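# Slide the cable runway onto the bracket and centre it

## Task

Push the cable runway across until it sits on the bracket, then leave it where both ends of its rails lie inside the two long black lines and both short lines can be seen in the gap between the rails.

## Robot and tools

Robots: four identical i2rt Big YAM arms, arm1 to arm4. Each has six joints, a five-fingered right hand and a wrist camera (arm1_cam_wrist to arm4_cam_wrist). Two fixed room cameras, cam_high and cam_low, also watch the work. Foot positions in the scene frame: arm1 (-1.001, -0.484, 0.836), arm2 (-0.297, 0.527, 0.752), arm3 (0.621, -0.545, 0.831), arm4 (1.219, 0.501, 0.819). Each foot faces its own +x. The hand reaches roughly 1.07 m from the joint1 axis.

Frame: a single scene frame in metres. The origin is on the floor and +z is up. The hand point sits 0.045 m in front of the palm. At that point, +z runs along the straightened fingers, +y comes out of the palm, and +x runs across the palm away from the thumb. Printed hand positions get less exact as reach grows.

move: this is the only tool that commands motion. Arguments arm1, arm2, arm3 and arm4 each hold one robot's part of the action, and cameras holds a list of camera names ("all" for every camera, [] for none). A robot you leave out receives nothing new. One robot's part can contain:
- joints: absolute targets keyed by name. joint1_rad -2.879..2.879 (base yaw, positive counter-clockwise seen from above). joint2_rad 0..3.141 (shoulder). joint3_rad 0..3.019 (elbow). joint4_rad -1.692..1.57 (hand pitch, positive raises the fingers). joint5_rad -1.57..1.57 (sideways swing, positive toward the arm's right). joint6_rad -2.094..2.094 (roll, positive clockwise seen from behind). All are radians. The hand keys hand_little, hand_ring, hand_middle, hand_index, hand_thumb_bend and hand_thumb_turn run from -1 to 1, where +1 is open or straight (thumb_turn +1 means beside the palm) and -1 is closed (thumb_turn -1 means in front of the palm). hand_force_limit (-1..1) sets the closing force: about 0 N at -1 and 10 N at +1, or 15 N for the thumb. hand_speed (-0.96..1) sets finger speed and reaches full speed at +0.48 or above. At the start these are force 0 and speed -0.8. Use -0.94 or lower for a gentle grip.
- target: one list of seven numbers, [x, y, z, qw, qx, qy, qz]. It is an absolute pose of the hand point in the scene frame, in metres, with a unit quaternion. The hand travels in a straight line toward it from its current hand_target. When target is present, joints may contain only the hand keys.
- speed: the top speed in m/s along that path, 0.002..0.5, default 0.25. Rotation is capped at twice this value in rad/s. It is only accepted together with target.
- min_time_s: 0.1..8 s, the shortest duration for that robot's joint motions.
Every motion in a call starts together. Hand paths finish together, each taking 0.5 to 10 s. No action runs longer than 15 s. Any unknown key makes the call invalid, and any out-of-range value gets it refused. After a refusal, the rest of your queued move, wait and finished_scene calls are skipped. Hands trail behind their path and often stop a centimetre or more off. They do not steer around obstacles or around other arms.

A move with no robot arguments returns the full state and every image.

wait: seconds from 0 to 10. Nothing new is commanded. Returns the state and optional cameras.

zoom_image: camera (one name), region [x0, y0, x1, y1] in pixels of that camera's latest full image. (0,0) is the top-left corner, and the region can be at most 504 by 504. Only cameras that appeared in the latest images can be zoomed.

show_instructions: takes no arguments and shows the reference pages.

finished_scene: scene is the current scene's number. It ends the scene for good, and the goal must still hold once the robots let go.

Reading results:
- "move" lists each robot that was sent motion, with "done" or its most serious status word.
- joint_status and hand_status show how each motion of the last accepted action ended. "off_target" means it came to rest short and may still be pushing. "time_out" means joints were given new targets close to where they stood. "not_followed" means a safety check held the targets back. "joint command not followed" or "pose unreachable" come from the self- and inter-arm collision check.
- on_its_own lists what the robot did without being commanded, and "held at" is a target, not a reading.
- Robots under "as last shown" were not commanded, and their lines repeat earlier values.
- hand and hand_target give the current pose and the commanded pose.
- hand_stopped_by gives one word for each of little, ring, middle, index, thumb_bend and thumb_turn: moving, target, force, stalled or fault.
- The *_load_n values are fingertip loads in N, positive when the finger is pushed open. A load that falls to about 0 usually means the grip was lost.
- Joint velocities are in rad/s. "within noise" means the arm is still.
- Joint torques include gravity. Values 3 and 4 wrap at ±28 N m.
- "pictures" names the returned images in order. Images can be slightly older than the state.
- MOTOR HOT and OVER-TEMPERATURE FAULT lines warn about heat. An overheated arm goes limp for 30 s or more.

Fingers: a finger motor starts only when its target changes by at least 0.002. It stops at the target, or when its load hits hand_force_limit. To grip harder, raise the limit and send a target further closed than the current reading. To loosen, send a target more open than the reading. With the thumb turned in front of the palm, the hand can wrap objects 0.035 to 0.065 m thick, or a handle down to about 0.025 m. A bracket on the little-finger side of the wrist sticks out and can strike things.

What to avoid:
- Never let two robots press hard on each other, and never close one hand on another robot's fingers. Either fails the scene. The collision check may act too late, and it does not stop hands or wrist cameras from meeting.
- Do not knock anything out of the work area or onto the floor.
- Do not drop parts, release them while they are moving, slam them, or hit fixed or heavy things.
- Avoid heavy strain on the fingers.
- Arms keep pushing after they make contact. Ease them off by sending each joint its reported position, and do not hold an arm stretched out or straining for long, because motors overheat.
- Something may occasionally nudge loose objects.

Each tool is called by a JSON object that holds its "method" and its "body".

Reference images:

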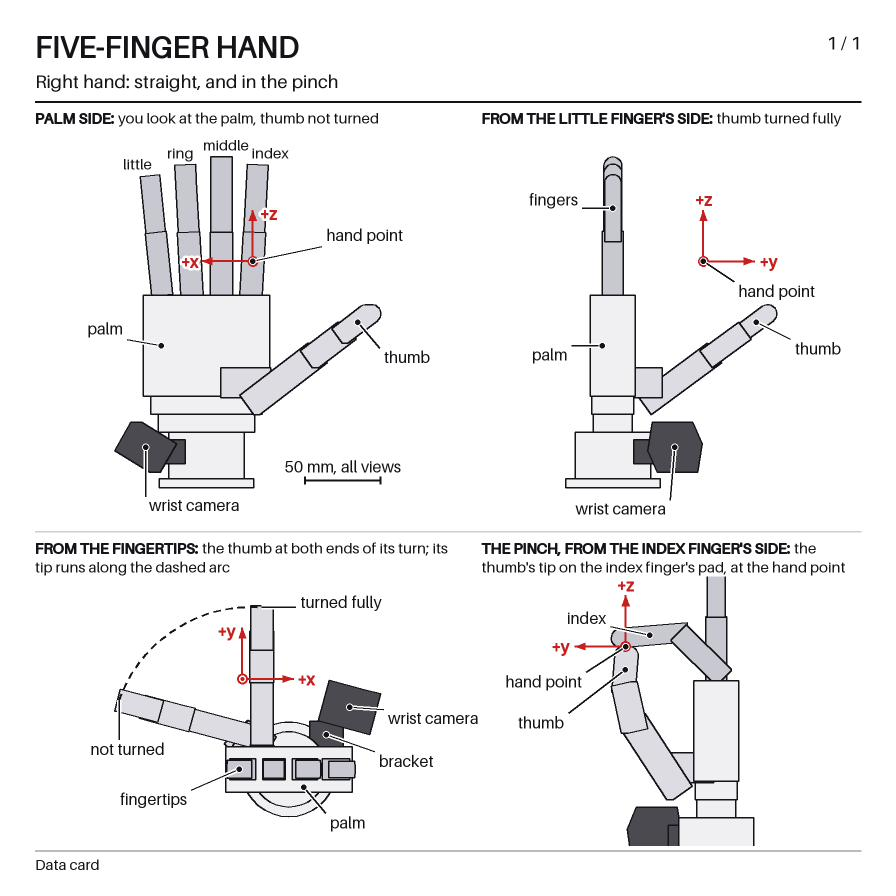

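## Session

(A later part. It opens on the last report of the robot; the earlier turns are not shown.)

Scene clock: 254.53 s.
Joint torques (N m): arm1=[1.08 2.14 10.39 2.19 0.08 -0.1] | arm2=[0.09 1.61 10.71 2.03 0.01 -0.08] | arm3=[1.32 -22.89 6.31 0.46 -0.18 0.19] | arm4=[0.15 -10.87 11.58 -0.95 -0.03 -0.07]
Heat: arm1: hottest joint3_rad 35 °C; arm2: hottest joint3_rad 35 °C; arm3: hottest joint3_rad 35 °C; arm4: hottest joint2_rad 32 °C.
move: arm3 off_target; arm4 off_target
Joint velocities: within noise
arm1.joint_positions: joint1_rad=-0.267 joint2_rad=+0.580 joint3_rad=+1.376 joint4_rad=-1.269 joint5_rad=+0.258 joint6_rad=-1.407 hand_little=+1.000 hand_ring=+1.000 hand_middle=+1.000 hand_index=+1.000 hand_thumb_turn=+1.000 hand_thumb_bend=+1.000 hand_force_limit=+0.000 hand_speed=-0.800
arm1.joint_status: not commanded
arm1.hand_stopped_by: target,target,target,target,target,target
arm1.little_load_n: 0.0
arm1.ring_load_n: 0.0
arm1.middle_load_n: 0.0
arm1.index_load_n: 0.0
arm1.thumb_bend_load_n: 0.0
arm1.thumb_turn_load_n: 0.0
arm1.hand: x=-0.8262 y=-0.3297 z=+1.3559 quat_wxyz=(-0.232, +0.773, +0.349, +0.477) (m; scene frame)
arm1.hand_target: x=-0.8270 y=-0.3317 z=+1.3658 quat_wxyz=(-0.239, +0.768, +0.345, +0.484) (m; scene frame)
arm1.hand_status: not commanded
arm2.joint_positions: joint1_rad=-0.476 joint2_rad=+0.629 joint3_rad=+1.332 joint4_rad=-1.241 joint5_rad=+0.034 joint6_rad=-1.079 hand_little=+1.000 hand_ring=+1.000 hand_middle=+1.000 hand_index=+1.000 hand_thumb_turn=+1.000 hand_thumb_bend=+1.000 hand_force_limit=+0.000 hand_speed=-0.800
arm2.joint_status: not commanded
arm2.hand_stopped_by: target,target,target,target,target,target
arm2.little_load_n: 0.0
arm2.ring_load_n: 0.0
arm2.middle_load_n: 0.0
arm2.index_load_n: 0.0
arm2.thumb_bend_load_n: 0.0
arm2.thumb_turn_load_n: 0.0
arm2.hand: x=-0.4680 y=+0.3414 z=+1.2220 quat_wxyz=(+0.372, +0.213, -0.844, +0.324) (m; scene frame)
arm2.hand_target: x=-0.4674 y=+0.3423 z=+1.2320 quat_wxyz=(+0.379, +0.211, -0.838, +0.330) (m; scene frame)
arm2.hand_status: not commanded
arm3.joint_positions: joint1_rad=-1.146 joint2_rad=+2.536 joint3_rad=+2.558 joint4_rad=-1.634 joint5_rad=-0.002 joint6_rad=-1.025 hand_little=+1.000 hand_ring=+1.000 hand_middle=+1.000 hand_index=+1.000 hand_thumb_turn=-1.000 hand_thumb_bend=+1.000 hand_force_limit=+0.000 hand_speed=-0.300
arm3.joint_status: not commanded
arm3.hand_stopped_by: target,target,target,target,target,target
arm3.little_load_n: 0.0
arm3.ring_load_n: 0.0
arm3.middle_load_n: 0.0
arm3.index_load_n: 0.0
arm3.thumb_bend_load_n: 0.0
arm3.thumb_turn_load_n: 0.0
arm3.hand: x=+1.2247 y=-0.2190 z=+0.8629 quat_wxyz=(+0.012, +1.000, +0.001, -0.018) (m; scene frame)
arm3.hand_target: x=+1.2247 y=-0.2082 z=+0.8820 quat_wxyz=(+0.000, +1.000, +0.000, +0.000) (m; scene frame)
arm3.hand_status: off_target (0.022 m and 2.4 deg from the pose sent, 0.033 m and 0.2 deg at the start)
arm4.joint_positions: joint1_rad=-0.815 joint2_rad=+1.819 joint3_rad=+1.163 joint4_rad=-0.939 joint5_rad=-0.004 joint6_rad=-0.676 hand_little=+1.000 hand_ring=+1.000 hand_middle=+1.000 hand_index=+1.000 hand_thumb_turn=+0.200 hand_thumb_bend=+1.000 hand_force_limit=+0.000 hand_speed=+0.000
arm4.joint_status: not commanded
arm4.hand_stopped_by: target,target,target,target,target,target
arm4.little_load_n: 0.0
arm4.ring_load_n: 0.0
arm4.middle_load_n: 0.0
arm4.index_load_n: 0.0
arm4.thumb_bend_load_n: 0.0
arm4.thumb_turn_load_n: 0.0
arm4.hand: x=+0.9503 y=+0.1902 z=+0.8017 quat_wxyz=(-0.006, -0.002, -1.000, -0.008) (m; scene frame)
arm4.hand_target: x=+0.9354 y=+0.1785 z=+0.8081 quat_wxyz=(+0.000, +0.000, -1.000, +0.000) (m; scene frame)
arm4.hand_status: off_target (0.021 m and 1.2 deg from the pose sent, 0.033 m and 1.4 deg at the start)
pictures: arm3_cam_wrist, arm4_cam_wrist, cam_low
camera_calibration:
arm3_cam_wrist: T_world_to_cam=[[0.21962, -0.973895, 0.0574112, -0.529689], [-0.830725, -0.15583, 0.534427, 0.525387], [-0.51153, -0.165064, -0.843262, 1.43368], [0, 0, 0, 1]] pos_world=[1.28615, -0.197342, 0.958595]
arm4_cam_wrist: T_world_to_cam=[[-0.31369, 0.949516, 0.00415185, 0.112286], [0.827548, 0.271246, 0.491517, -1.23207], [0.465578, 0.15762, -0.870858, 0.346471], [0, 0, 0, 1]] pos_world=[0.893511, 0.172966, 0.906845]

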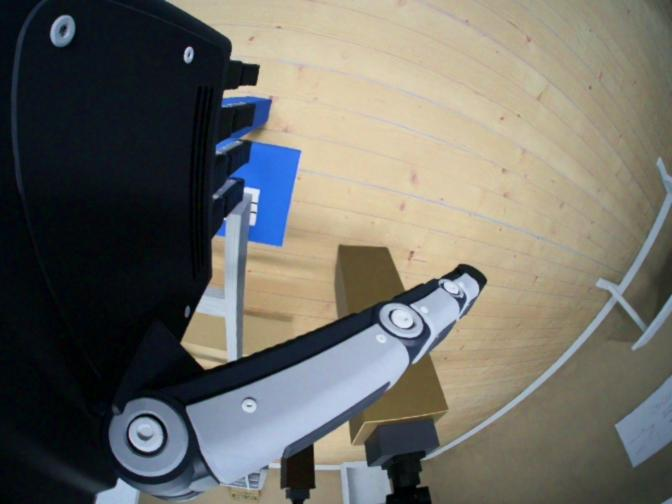

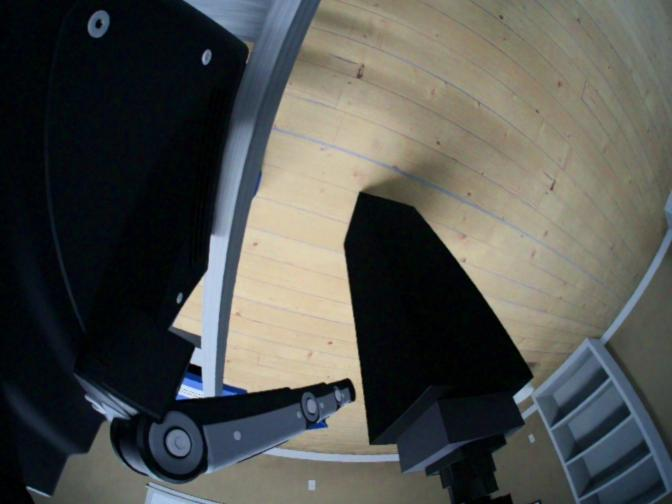

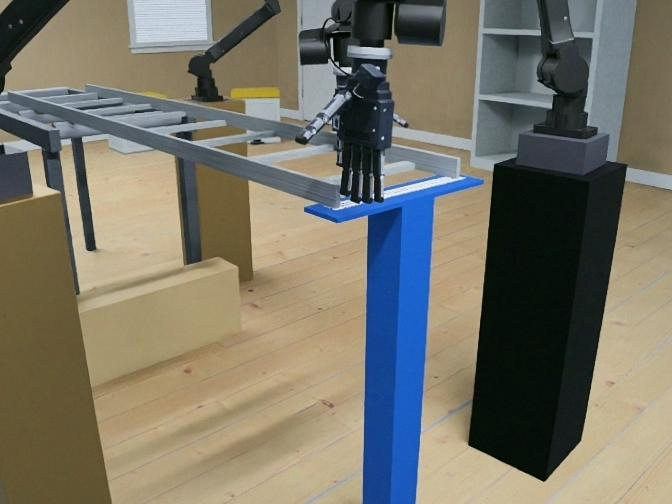

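{"method": "move", "body": {"arm3": {"target":[1.212,-0.208,0.882,0,1,0,0],"speed":0.06}, "arm4": {"target":[0.924,0.182,0.808,0,0,1,0],"speed":0.06}, "cameras": ["arm4_cam_wrist","arm3_cam_wrist","cam_low"]}}

{"method": "zoom_image", "body": {"camera": "arm3_cam_wrist", "region": [205, 160, 265, 220]}}

{"method": "zoom_image", "body": {"camera": "cam_low", "region": [420, 145, 490, 205]}}

Scene clock: 256.47 s.
Joint torques (N m): arm1=[0.85 2.32 10.28 2.19 0.07 -0.11] | arm2=[-0.21 1.9 10.93 1.88 0.01 -0.11] | arm3=[1.49 -22.89 6.13 0.2 -0.15 0.17] | arm4=[-0.32 -11.11 11.49 -0.99 0.1 -0.11]
Heat: arm1: hottest joint3_rad 35 °C; arm2: hottest joint3_rad 35 °C; arm3: hottest joint3_rad 34 °C; arm4: hottest joint3_rad 33 °C.
move: arm3 off_target; arm4 off_target
Joint velocities: within noise
arm1, arm2: as last shown
arm2.thumb_turn_load_n: 0.5
arm3.joint_positions: joint1_rad=-1.142 joint2_rad=+2.473 joint3_rad=+2.440 joint4_rad=-1.571 joint5_rad=-0.002 joint6_rad=-1.015 hand_little=+1.000 hand_ring=+1.000 hand_middle=+1.000 hand_index=+1.000 hand_thumb_turn=-1.000 hand_thumb_bend=+1.000 hand_force_limit=+0.000 hand_speed=-0.300
arm3.joint_status: not commanded
arm3.hand_stopped_by: target,target,target,target,target,target
arm3.little_load_n: 0.0
arm3.ring_load_n: 0.0
arm3.middle_load_n: 0.0
arm3.index_load_n: 0.0
arm3.thumb_bend_load_n: 0.0
arm3.thumb_turn_load_n: 0.0
arm3.hand: x=+1.2152 y=-0.2211 z=+0.8629 quat_wxyz=(+0.010, +1.000, -0.002, -0.015) (m; scene frame)
arm3.hand_target: x=+1.2119 y=-0.2083 z=+0.8819 quat_wxyz=(+0.000, +1.000, +0.000, +0.000) (m; scene frame)
arm3.hand_status: off_target (0.023 m and 2.0 deg from the pose sent, 0.025 m and 2.4 deg at the start)
arm4.joint_positions: joint1_rad=-0.832 joint2_rad=+1.827 joint3_rad=+1.178 joint4_rad=-0.942 joint5_rad=-0.007 joint6_rad=-0.696 hand_little=+1.000 hand_ring=+1.000 hand_middle=+1.000 hand_index=+1.000 hand_thumb_turn=+0.200 hand_thumb_bend=+1.000 hand_force_limit=+0.000 hand_speed=+0.000
arm4.joint_status: not commanded
arm4.hand_stopped_by: target,target,target,target,target,target
arm4.little_load_n: 0.0
arm4.ring_load_n: 0.0
arm4.middle_load_n: 0.0
arm4.index_load_n: 0.0
arm4.thumb_bend_load_n: 0.0
arm4.thumb_turn_load_n: 0.0
arm4.hand: x=+0.9408 y=+0.1911 z=+0.8021 quat_wxyz=(-0.006, -0.001, -1.000, -0.005) (m; scene frame)
arm4.hand_target: x=+0.9244 y=+0.1825 z=+0.8081 quat_wxyz=(+0.000, +0.000, -1.000, +0.000) (m; scene frame)
arm4.hand_status: off_target (0.020 m and 1.0 deg from the pose sent, 0.028 m and 1.2 deg at the start)
pictures: arm3_cam_wrist, arm4_cam_wrist, cam_low
camera_calibration:
arm3_cam_wrist: T_world_to_cam=[[0.214105, -0.975239, 0.0553911, -0.521574], [-0.834917, -0.153275, 0.528602, 0.527956], [-0.507023, -0.159423, -0.847061, 1.42753], [0, 0, 0, 1]] pos_world=[1.27626, -0.200155, 0.959019]
arm4_cam_wrist: T_world_to_cam=[[-0.315795, 0.948827, -0.000948459, 0.114721], [0.826588, 0.275601, 0.49071, -1.22383], [0.46586, 0.15418, -0.871322, 0.351872], [0, 0, 0, 1]] pos_world=[0.88391, 0.174187, 0.90725]

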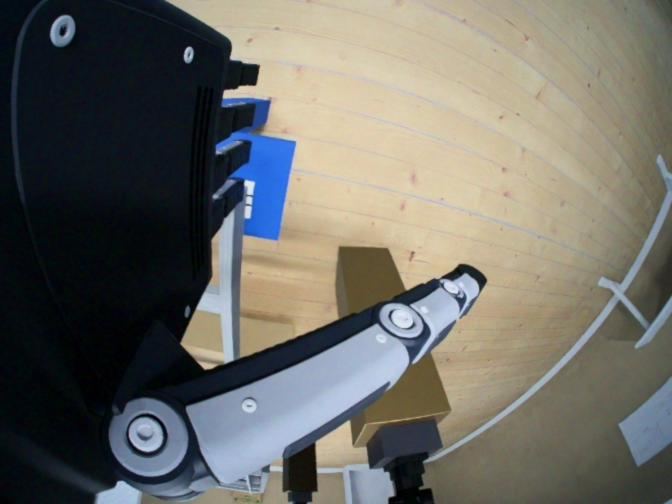

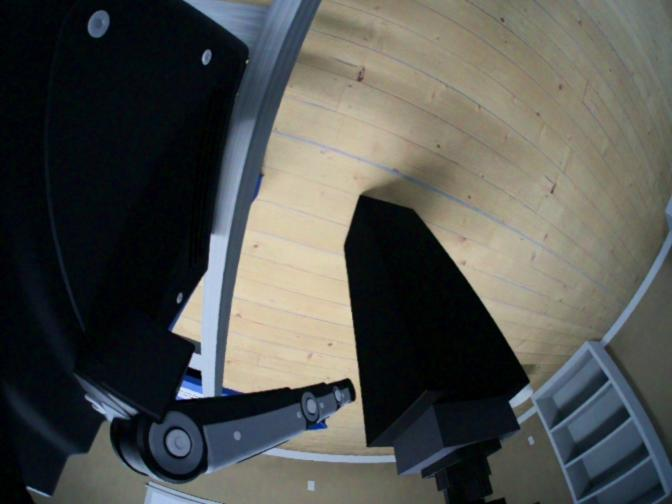

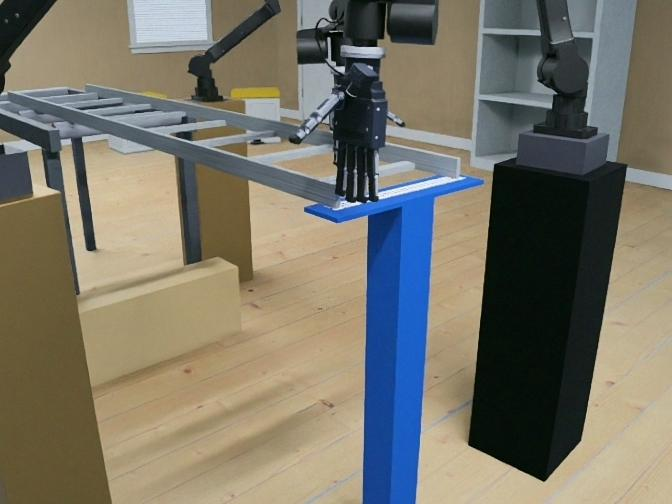

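Scaled by 8.400 from the camera's 672x504 image, which has a finer 960x720 frame.

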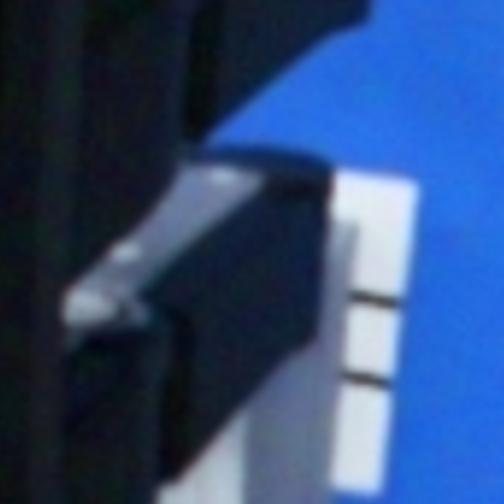

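Scaled by 7.200 from the camera's 672x504 image, which has a finer 960x720 frame.

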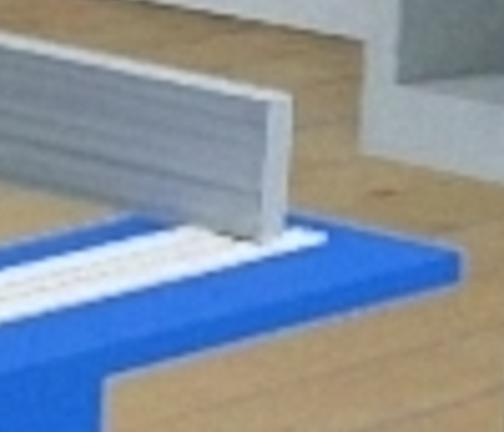

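{"method": "move", "body": {"arm3": {"target":[1.204,-0.206,0.882,0,1,0,0],"speed":0.05}, "arm4": {"target":[0.916,0.187,0.808,0,0,1,0],"speed":0.05}, "cameras": ["arm4_cam_wrist","arm3_cam_wrist","cam_low"]}}

{"method": "zoom_image", "body": {"camera": "arm3_cam_wrist", "region": [205, 160, 265, 220]}}

{"method": "zoom_image", "body": {"camera": "cam_low", "region": [420, 145, 490, 205]}}

Scene clock: 258.60 s.
Joint torques (N m): arm1=[0.85 2.49 10.36 2.24 0.08 -0.11] | arm2=[-0.32 0.67 10.7 2.18 -0.08 -0.15] | arm3=[2.37 -22.3 5.96 -0.09 -0.19 0.13] | arm4=[-1.08 -11.11 11.55 -1.07 0.42 -0.14]
Heat: arm1: hottest joint3_rad 35 °C; arm2: hottest joint3_rad 35 °C; arm3: hottest joint3_rad 34 °C; arm4: hottest joint3_rad 33 °C.
move: arm3 off_target; arm4 off_target
Joint velocities: within noise
arm1, arm2: as last shown
arm2.thumb_turn_load_n: 0.0
arm3.joint_positions: joint1_rad=-1.142 joint2_rad=+2.446 joint3_rad=+2.390 joint4_rad=-1.537 joint5_rad=-0.001 joint6_rad=-1.007 hand_little=+1.000 hand_ring=+1.000 hand_middle=+1.000 hand_index=+1.000 hand_thumb_turn=-1.000 hand_thumb_bend=+1.000 hand_force_limit=+0.000 hand_speed=-0.300
arm3.joint_status: not commanded
arm3.hand_stopped_by: target,target,target,target,target,target
arm3.little_load_n: 0.0
arm3.ring_load_n: 0.0
arm3.middle_load_n: 0.0
arm3.index_load_n: 0.0
arm3.thumb_bend_load_n: 0.0
arm3.thumb_turn_load_n: 0.0
arm3.hand: x=+1.2124 y=-0.2220 z=+0.8627 quat_wxyz=(+0.007, +1.000, -0.006, -0.010) (m; scene frame)
arm3.hand_target: x=+1.2038 y=-0.2062 z=+0.8817 quat_wxyz=(+0.000, +1.000, +0.000, +0.000) (m; scene frame)
arm3.hand_status: off_target (0.026 m and 1.6 deg from the pose sent, 0.027 m and 2.0 deg at the start)
arm4.joint_positions: joint1_rad=-0.840 joint2_rad=+1.830 joint3_rad=+1.182 joint4_rad=-0.942 joint5_rad=-0.015 joint6_rad=-0.709 hand_little=+1.000 hand_ring=+1.000 hand_middle=+1.000 hand_index=+1.000 hand_thumb_turn=+0.200 hand_thumb_bend=+1.000 hand_force_limit=+0.000 hand_speed=+0.000
arm4.joint_status: not commanded
arm4.hand_stopped_by: target,target,target,target,target,target
arm4.little_load_n: 0.0
arm4.ring_load_n: 0.0
arm4.middle_load_n: 0.0
arm4.index_load_n: 0.0
arm4.thumb_bend_load_n: 0.0
arm4.thumb_turn_load_n: 0.0
arm4.hand: x=+0.9378 y=+0.1913 z=+0.8017 quat_wxyz=(-0.009, +0.001, -1.000, -0.002) (m; scene frame)
arm4.hand_target: x=+0.9165 y=+0.1875 z=+0.8083 quat_wxyz=(+0.001, +0.000, -1.000, +0.000) (m; scene frame)
arm4.hand_status: off_target (0.023 m and 1.1 deg from the pose sent, 0.026 m and 1.0 deg at the start)
pictures: arm3_cam_wrist, arm4_cam_wrist, cam_low
camera_calibration:
arm3_cam_wrist: T_world_to_cam=[[0.205463, -0.977261, 0.0524011, -0.509253], [-0.841124, -0.148963, 0.519924, 0.541485], [-0.500296, -0.150901, -0.852604, 1.42434], [0, 0, 0, 1]] pos_world=[1.27268, -0.202077, 0.959554]
arm4_cam_wrist: T_world_to_cam=[[-0.320414, 0.947237, -0.0087349, 0.124359], [0.822506, 0.282773, 0.493481, -1.22114], [0.469914, 0.150934, -0.869713, 0.348461], [0, 0, 0, 1]] pos_world=[0.880492, 0.174912, 0.906755]

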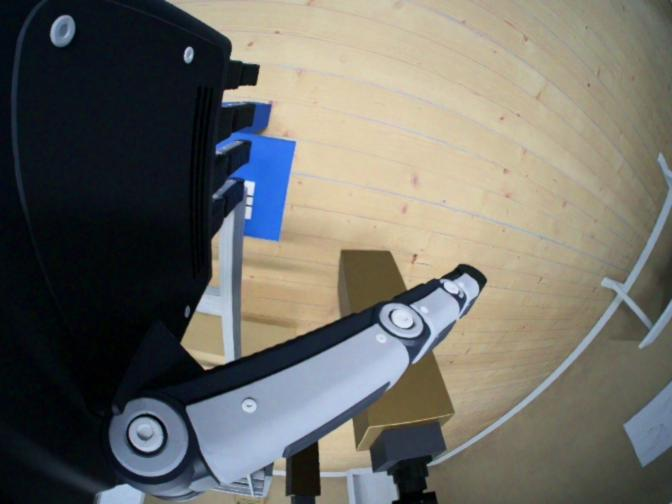

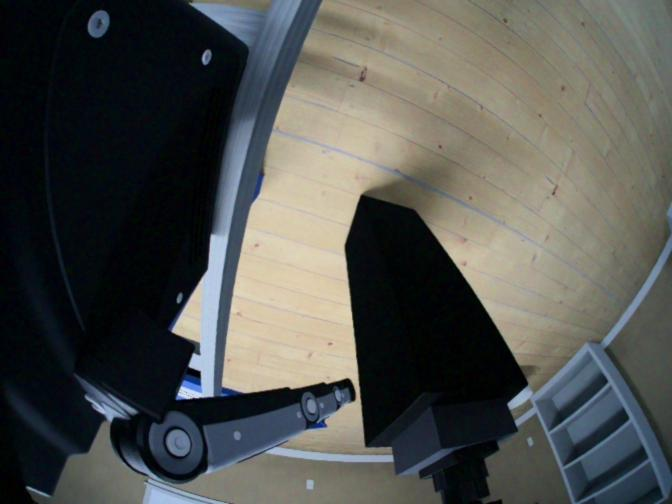

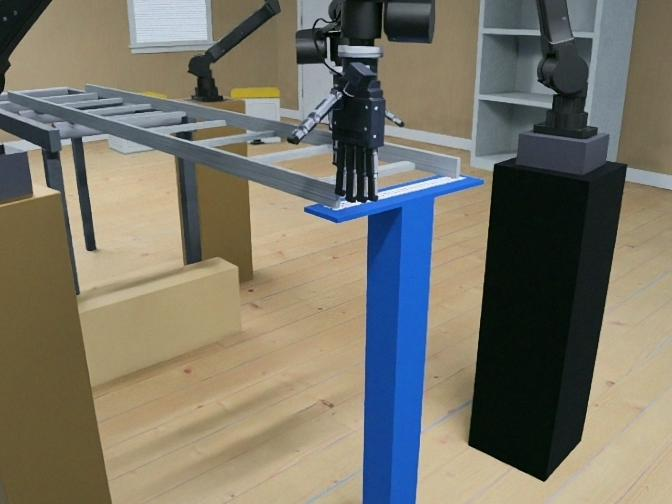

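Scaled by 8.400 from the camera's 672x504 image, which has a finer 960x720 frame.

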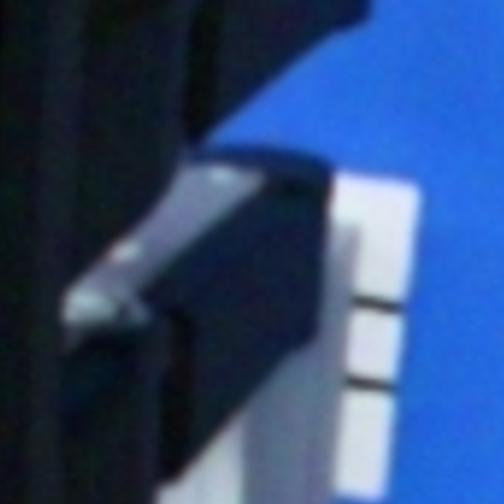

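Scaled by 7.200 from the camera's 672x504 image, which has a finer 960x720 frame.

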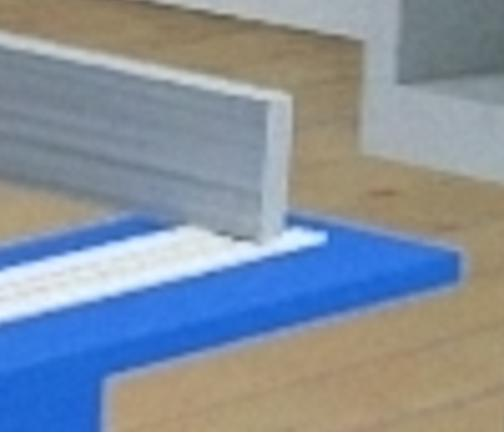

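{"method": "move", "body": {"arm3": {"target":[1.198,-0.205,0.882,0,1,0,0],"speed":0.05}, "arm4": {"target":[0.91,0.19,0.808,0,0,1,0],"speed":0.05}, "cameras": ["arm3_cam_wrist","cam_low"]}}

{"method": "zoom_image", "body": {"camera": "arm3_cam_wrist", "region": [205, 160, 265, 220]}}

{"method": "zoom_image", "body": {"camera": "cam_low", "region": [420, 145, 490, 205]}}

Scene clock: 260.70 s.
Joint torques (N m): arm1=[0.79 2.37 10.37 2.21 0.1 -0.09] | arm2=[0.15 1.61 10.8 2.24 -0.01 -0.1] | arm3=[2.32 -22.77 5.86 -0.43 -0.26 0.14] | arm4=[-1.49 -11.28 11.49 -1.03 0.62 -0.17]
Heat: arm1: hottest joint3_rad 35 °C; arm2: hottest joint3_rad 35 °C; arm3: hottest joint3_rad 34 °C; arm4: hottest joint3_rad 33 °C.
move: arm3 off_target; arm4 off_target
Joint velocities: within noise
arm1, arm2: as last shown
arm3.joint_positions: joint1_rad=-1.139 joint2_rad=+2.426 joint3_rad=+2.354 joint4_rad=-1.513 joint5_rad=+0.001 joint6_rad=-1.001 hand_little=+1.000 hand_ring=+1.000 hand_middle=+1.000 hand_index=+1.000 hand_thumb_turn=-1.000 hand_thumb_bend=+1.000 hand_force_limit=+0.000 hand_speed=-0.300
arm3.joint_status: not commanded
arm3.hand_stopped_by: target,target,target,target,target,target
arm3.little_load_n: 0.0
arm3.ring_load_n: 0.0
arm3.middle_load_n: 0.0
arm3.index_load_n: 0.0
arm3.thumb_bend_load_n: 0.0
arm3.thumb_turn_load_n: 0.0
arm3.hand: x=+1.2096 y=-0.2218 z=+0.8625 quat_wxyz=(+0.006, +1.000, -0.008, -0.006) (m; scene frame)
arm3.hand_target: x=+1.1980 y=-0.2054 z=+0.8815 quat_wxyz=(+0.000, +1.000, +0.000, +0.000) (m; scene frame)
arm3.hand_status: off_target (0.028 m and 1.3 deg from the pose sent, 0.030 m and 1.6 deg at the start)
arm4.joint_positions: joint1_rad=-0.847 joint2_rad=+1.834 joint3_rad=+1.188 joint4_rad=-0.946 joint5_rad=-0.020 joint6_rad=-0.719 hand_little=+1.000 hand_ring=+1.000 hand_middle=+1.000 hand_index=+1.000 hand_thumb_turn=+0.200 hand_thumb_bend=+1.000 hand_force_limit=+0.000 hand_speed=+0.000
arm4.joint_status: not commanded
arm4.hand_stopped_by: target,target,target,target,target,target
arm4.little_load_n: 0.0
arm4.ring_load_n: 0.0
arm4.middle_load_n: 0.0
arm4.index_load_n: 0.0
arm4.thumb_bend_load_n: 0.0
arm4.thumb_turn_load_n: 0.0
arm4.hand: x=+0.9351 y=+0.1920 z=+0.8016 quat_wxyz=(-0.012, +0.003, -1.000, -0.001) (m; scene frame)
arm4.hand_target: x=+0.9106 y=+0.1907 z=+0.8083 quat_wxyz=(+0.000, +0.000, -1.000, +0.000) (m; scene frame)
arm4.hand_status: off_target (0.026 m and 1.4 deg from the pose sent, 0.029 m and 1.1 deg at the start)
pictures: arm3_cam_wrist, cam_low
camera_calibration:
arm3_cam_wrist: T_world_to_cam=[[0.20176, -0.978045, 0.0521687, -0.503894], [-0.845634, -0.147077, 0.5131, 0.551018], [-0.494162, -0.147639, -0.856742, 1.4197], [0, 0, 0, 1]] pos_world=[1.26919, -0.202186, 0.959879]

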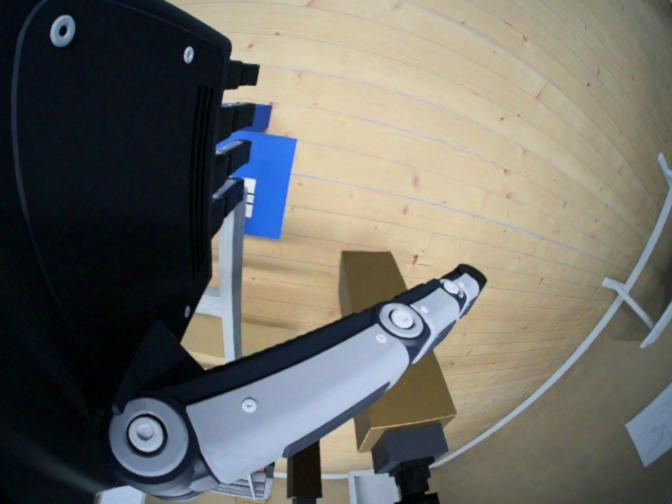

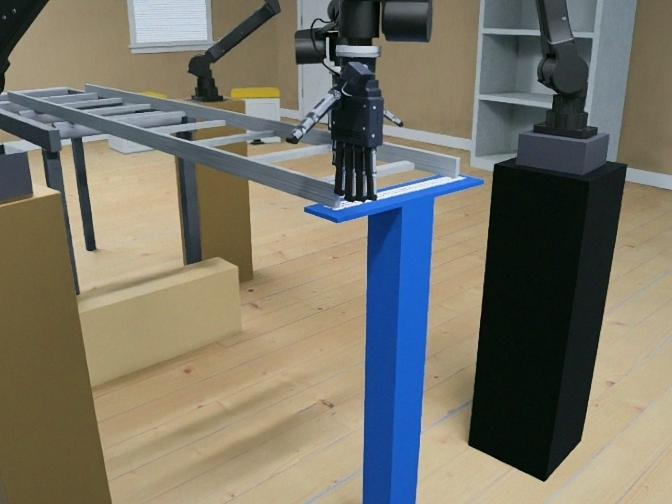

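Scaled by 8.400 from the camera's 672x504 image, which has a finer 960x720 frame.

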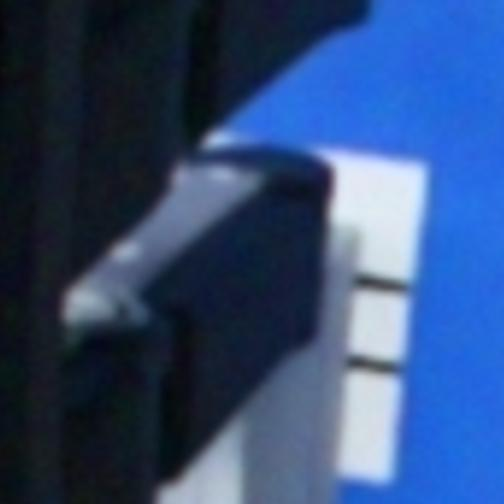

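Scaled by 7.200 from the camera's 672x504 image, which has a finer 960x720 frame.

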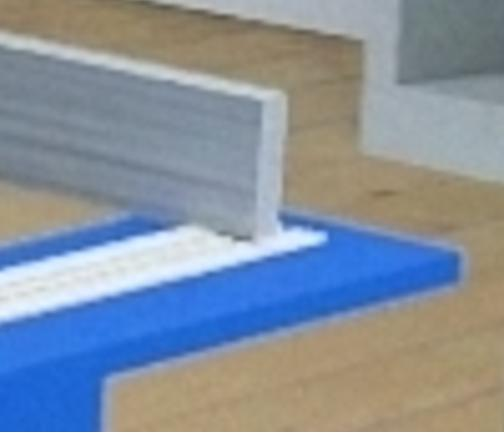

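{"method": "move", "body": {"arm3": {"target":[1.193,-0.204,0.882,0,1,0,0],"speed":0.05}, "arm4": {"target":[0.906,0.194,0.808,0,0,1,0],"speed":0.05}, "cameras": ["arm3_cam_wrist","cam_low"]}}

{"method": "zoom_image", "body": {"camera": "arm3_cam_wrist", "region": [205, 160, 265, 220]}}

{"method": "zoom_image", "body": {"camera": "cam_low", "region": [420, 145, 490, 205]}}

Scene clock: 262.97 s.
Joint torques (N m): arm1=[0.91 2.55 10.35 2.18 0.08 -0.1] | arm2=[0.67 1.49 10.91 2.07 -0.05 -0.12] | arm3=[2.73 -22.3 5.94 -0.39 -0.32 0.14] | arm4=[-1.85 -11.4 11.25 -1.01 0.76 -0.19]
Heat: arm1: hottest joint3_rad 35 °C; arm2: hottest joint3_rad 35 °C; arm3: hottest joint3_rad 34 °C; arm4: hottest joint3_rad 33 °C.
move: arm3 off_target; arm4 off_target
Joint velocities: within noise
arm1, arm2: as last shown
arm3.joint_positions: joint1_rad=-1.135 joint2_rad=+2.410 joint3_rad=+2.324 joint4_rad=-1.499 joint5_rad=+0.002 joint6_rad=-0.996 hand_little=+1.000 hand_ring=+1.000 hand_middle=+1.000 hand_index=+1.000 hand_thumb_turn=-1.000 hand_thumb_bend=+1.000 hand_force_limit=+0.000 hand_speed=-0.300
arm3.joint_status: not commanded
arm3.hand_stopped_by: target,target,target,target,target,target
arm3.little_load_n: 0.0
arm3.ring_load_n: 0.0
arm3.middle_load_n: 0.5
arm3.index_load_n: 0.0
arm3.thumb_bend_load_n: 0.0
arm3.thumb_turn_load_n: 0.0
arm3.hand: x=+1.2051 y=-0.2215 z=+0.8626 quat_wxyz=(+0.007, +1.000, -0.008, -0.006) (m; scene frame)
arm3.hand_target: x=+1.1931 y=-0.2046 z=+0.8815 quat_wxyz=(+0.000, +1.000, +0.000, +0.000) (m; scene frame)
arm3.hand_status: off_target (0.029 m and 1.4 deg from the pose sent, 0.031 m and 1.3 deg at the start)
arm4.joint_positions: joint1_rad=-0.856 joint2_rad=+1.836 joint3_rad=+1.190 joint4_rad=-0.946 joint5_rad=-0.024 joint6_rad=-0.728 hand_little=+1.000 hand_ring=+1.000 hand_middle=+1.000 hand_index=+1.000 hand_thumb_turn=+0.200 hand_thumb_bend=+1.000 hand_force_limit=+0.000 hand_speed=+0.000
arm4.joint_status: not commanded
arm4.hand_stopped_by: target,target,target,target,target,target
arm4.little_load_n: 0.0
arm4.ring_load_n: 0.0
arm4.middle_load_n: 0.0
arm4.index_load_n: 0.5
arm4.thumb_bend_load_n: 0.0
arm4.thumb_turn_load_n: 0.0
arm4.hand: x=+0.9315 y=+0.1936 z=+0.8016 quat_wxyz=(-0.013, +0.003, -1.000, +0.001) (m; scene frame)
arm4.hand_target: x=+0.9067 y=+0.1946 z=+0.8082 quat_wxyz=(+0.000, +0.000, -1.000, +0.000) (m; scene frame)
arm4.hand_status: off_target (0.026 m and 1.5 deg from the pose sent, 0.030 m and 1.4 deg at the start)
pictures: arm3_cam_wrist, cam_low
camera_calibration:
arm3_cam_wrist: T_world_to_cam=[[0.201371, -0.978069, 0.0532115, -0.503213], [-0.846028, -0.146293, 0.512674, 0.548271], [-0.493646, -0.148256, -0.856933, 1.41702], [0, 0, 0, 1]] pos_world=[1.26469, -0.201887, 0.959979]

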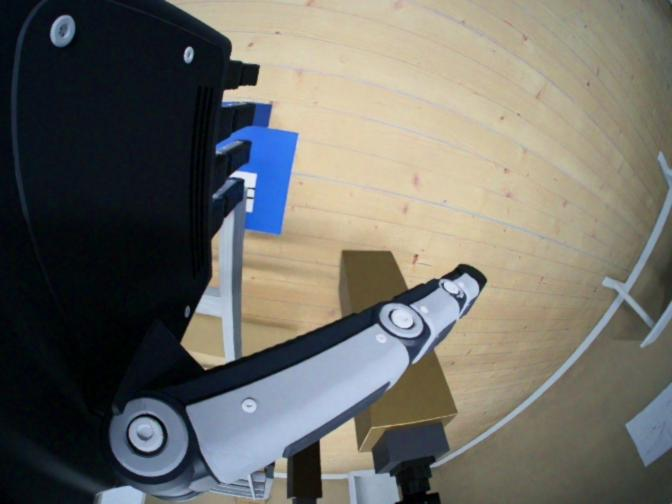

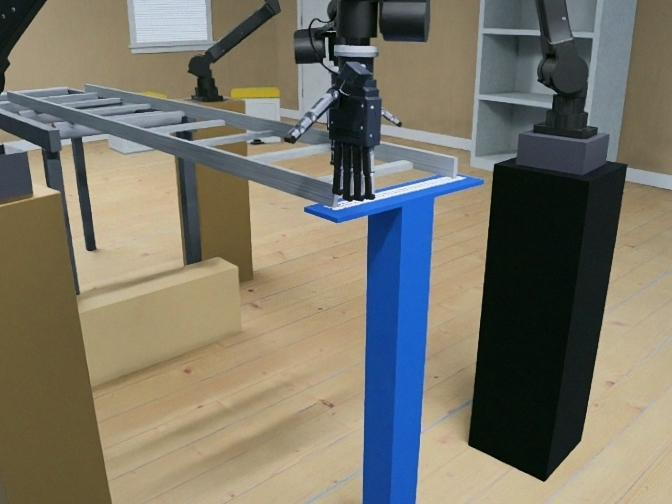

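Scaled by 8.400 from the camera's 672x504 image, which has a finer 960x720 frame.

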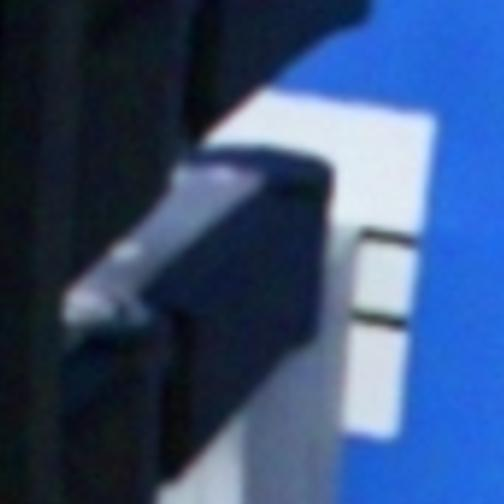

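Scaled by 7.200 from the camera's 672x504 image, which has a finer 960x720 frame.

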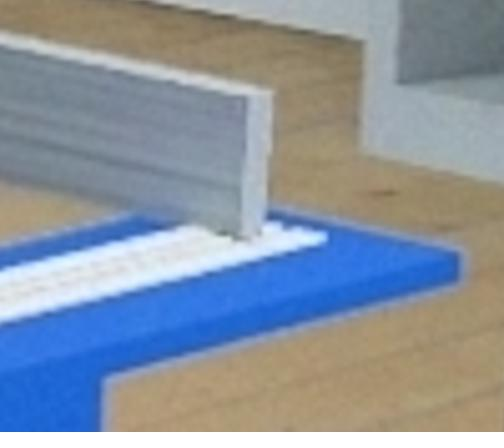

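{"method": "move", "body": {"arm3": {"target":[1.189,-0.203,0.882,0,1,0,0],"speed":0.05}, "arm4": {"target":[0.903,0.198,0.808,0,0,1,0],"speed":0.05}, "cameras": ["arm3_cam_wrist","cam_low"]}}

{"method": "zoom_image", "body": {"camera": "arm3_cam_wrist", "region": [205, 160, 265, 220]}}

{"method": "zoom_image", "body": {"camera": "cam_low", "region": [420, 145, 490, 205]}}

Scene clock: 265.10 s.
Joint torques (N m): arm1=[0.73 2.61 10.33 2.24 0.07 -0.1] | arm2=[0.91 1.96 10.73 2.18 -0.06 -0.09] | arm3=[2.49 -22.48 5.87 -0.53 -0.33 0.16] | arm4=[-2.02 -11.69 10.73 -0.98 0.82 -0.22]
Heat: arm1: hottest joint3_rad 35 °C; arm2: hottest joint3_rad 35 °C; arm3: hottest joint3_rad 34 °C; arm4: hottest joint3_rad 33 °C.
move: arm3 off_target; arm4 off_target
Joint velocities: within noise
arm1, arm2: as last shown
arm3.joint_positions: joint1_rad=-1.132 joint2_rad=+2.398 joint3_rad=+2.302 joint4_rad=-1.488 joint5_rad=+0.003 joint6_rad=-0.992 hand_little=+1.000 hand_ring=+1.000 hand_middle=+1.000 hand_index=+1.000 hand_thumb_turn=-1.000 hand_thumb_bend=+1.000 hand_force_limit=+0.000 hand_speed=-0.300
arm3.joint_status: not commanded
arm3.hand_stopped_by: target,target,target,target,target,target
arm3.little_load_n: 0.0
arm3.ring_load_n: 0.0
arm3.middle_load_n: 0.0
arm3.index_load_n: 0.0
arm3.thumb_bend_load_n: 0.0
arm3.thumb_turn_load_n: 0.0
arm3.hand: x=+1.2020 y=-0.2210 z=+0.8626 quat_wxyz=(+0.007, +1.000, -0.009, -0.005) (m; scene frame)
arm3.hand_target: x=+1.1891 y=-0.2035 z=+0.8815 quat_wxyz=(+0.000, +1.000, +0.000, +0.000) (m; scene frame)
arm3.hand_status: off_target (0.029 m and 1.4 deg from the pose sent, 0.031 m and 1.4 deg at the start)
arm4.joint_positions: joint1_rad=-0.862 joint2_rad=+1.838 joint3_rad=+1.194 joint4_rad=-0.946 joint5_rad=-0.026 joint6_rad=-0.734 hand_little=+1.000 hand_ring=+1.000 hand_middle=+1.000 hand_index=+1.000 hand_thumb_turn=+0.200 hand_thumb_bend=+1.000 hand_force_limit=+0.000 hand_speed=+0.000
arm4.joint_status: not commanded
arm4.hand_stopped_by: target,target,target,target,target,target
arm4.little_load_n: 0.0
arm4.ring_load_n: 0.0
arm4.middle_load_n: 0.0
arm4.index_load_n: 0.5
arm4.thumb_bend_load_n: 0.0
arm4.thumb_turn_load_n: 0.0
arm4.hand: x=+0.9285 y=+0.1941 z=+0.8015 quat_wxyz=(-0.013, +0.003, -1.000, +0.002) (m; scene frame)
arm4.hand_target: x=+0.9038 y=+0.1984 z=+0.8082 quat_wxyz=(+0.000, +0.000, -1.000, +0.000) (m; scene frame)
arm4.hand_status: off_target (0.027 m and 1.6 deg from the pose sent, 0.030 m and 1.5 deg at the start)
pictures: arm3_cam_wrist, cam_low
camera_calibration:
arm3_cam_wrist: T_world_to_cam=[[0.200193, -0.978293, 0.0535239, -0.500908], [-0.847084, -0.145375, 0.51119, 0.548358], [-0.492313, -0.147676, -0.857799, 1.41477], [0, 0, 0, 1]] pos_world=[1.26129, -0.20139, 0.960084]

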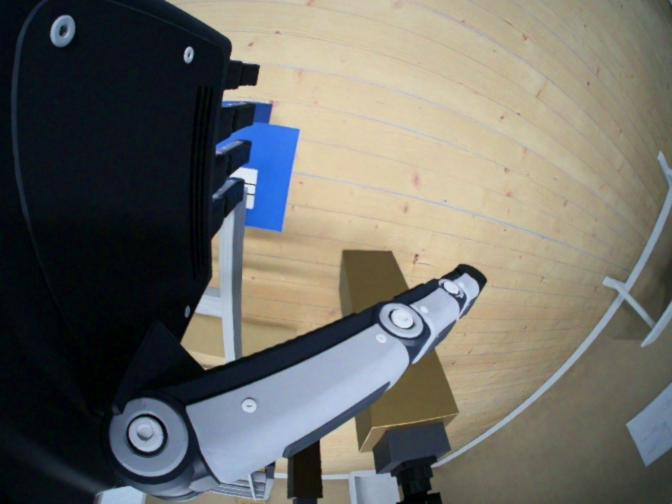

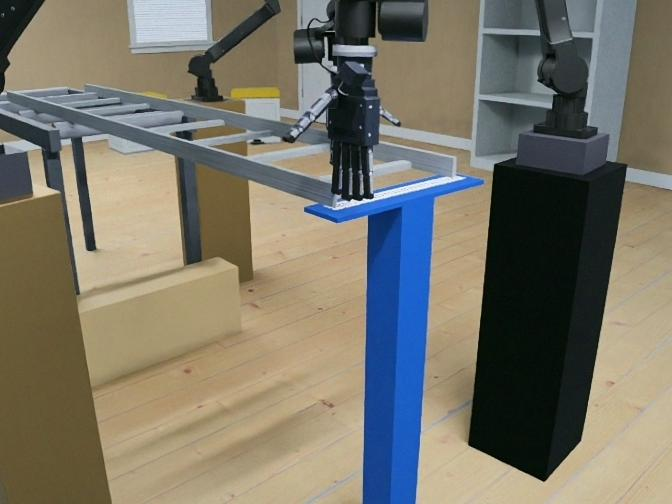

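Scaled by 8.400 from the camera's 672x504 image, which has a finer 960x720 frame.

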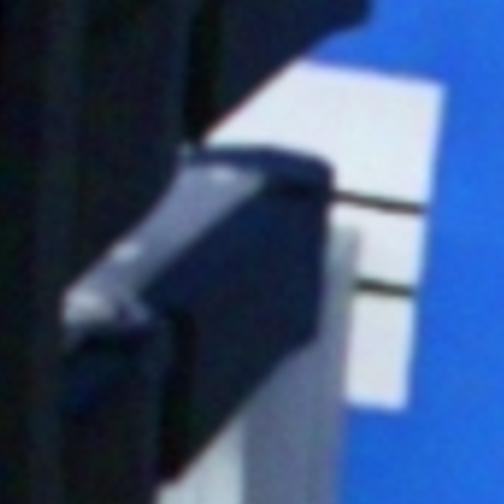

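Scaled by 7.200 from the camera's 672x504 image, which has a finer 960x720 frame.

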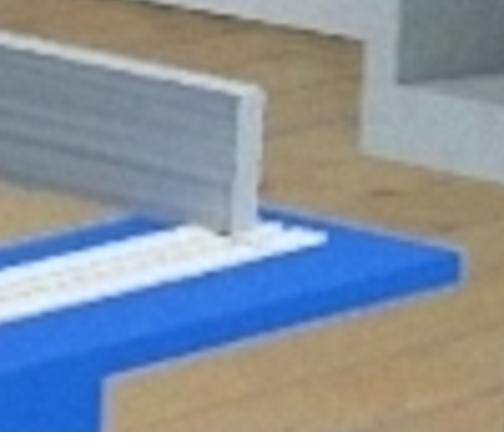

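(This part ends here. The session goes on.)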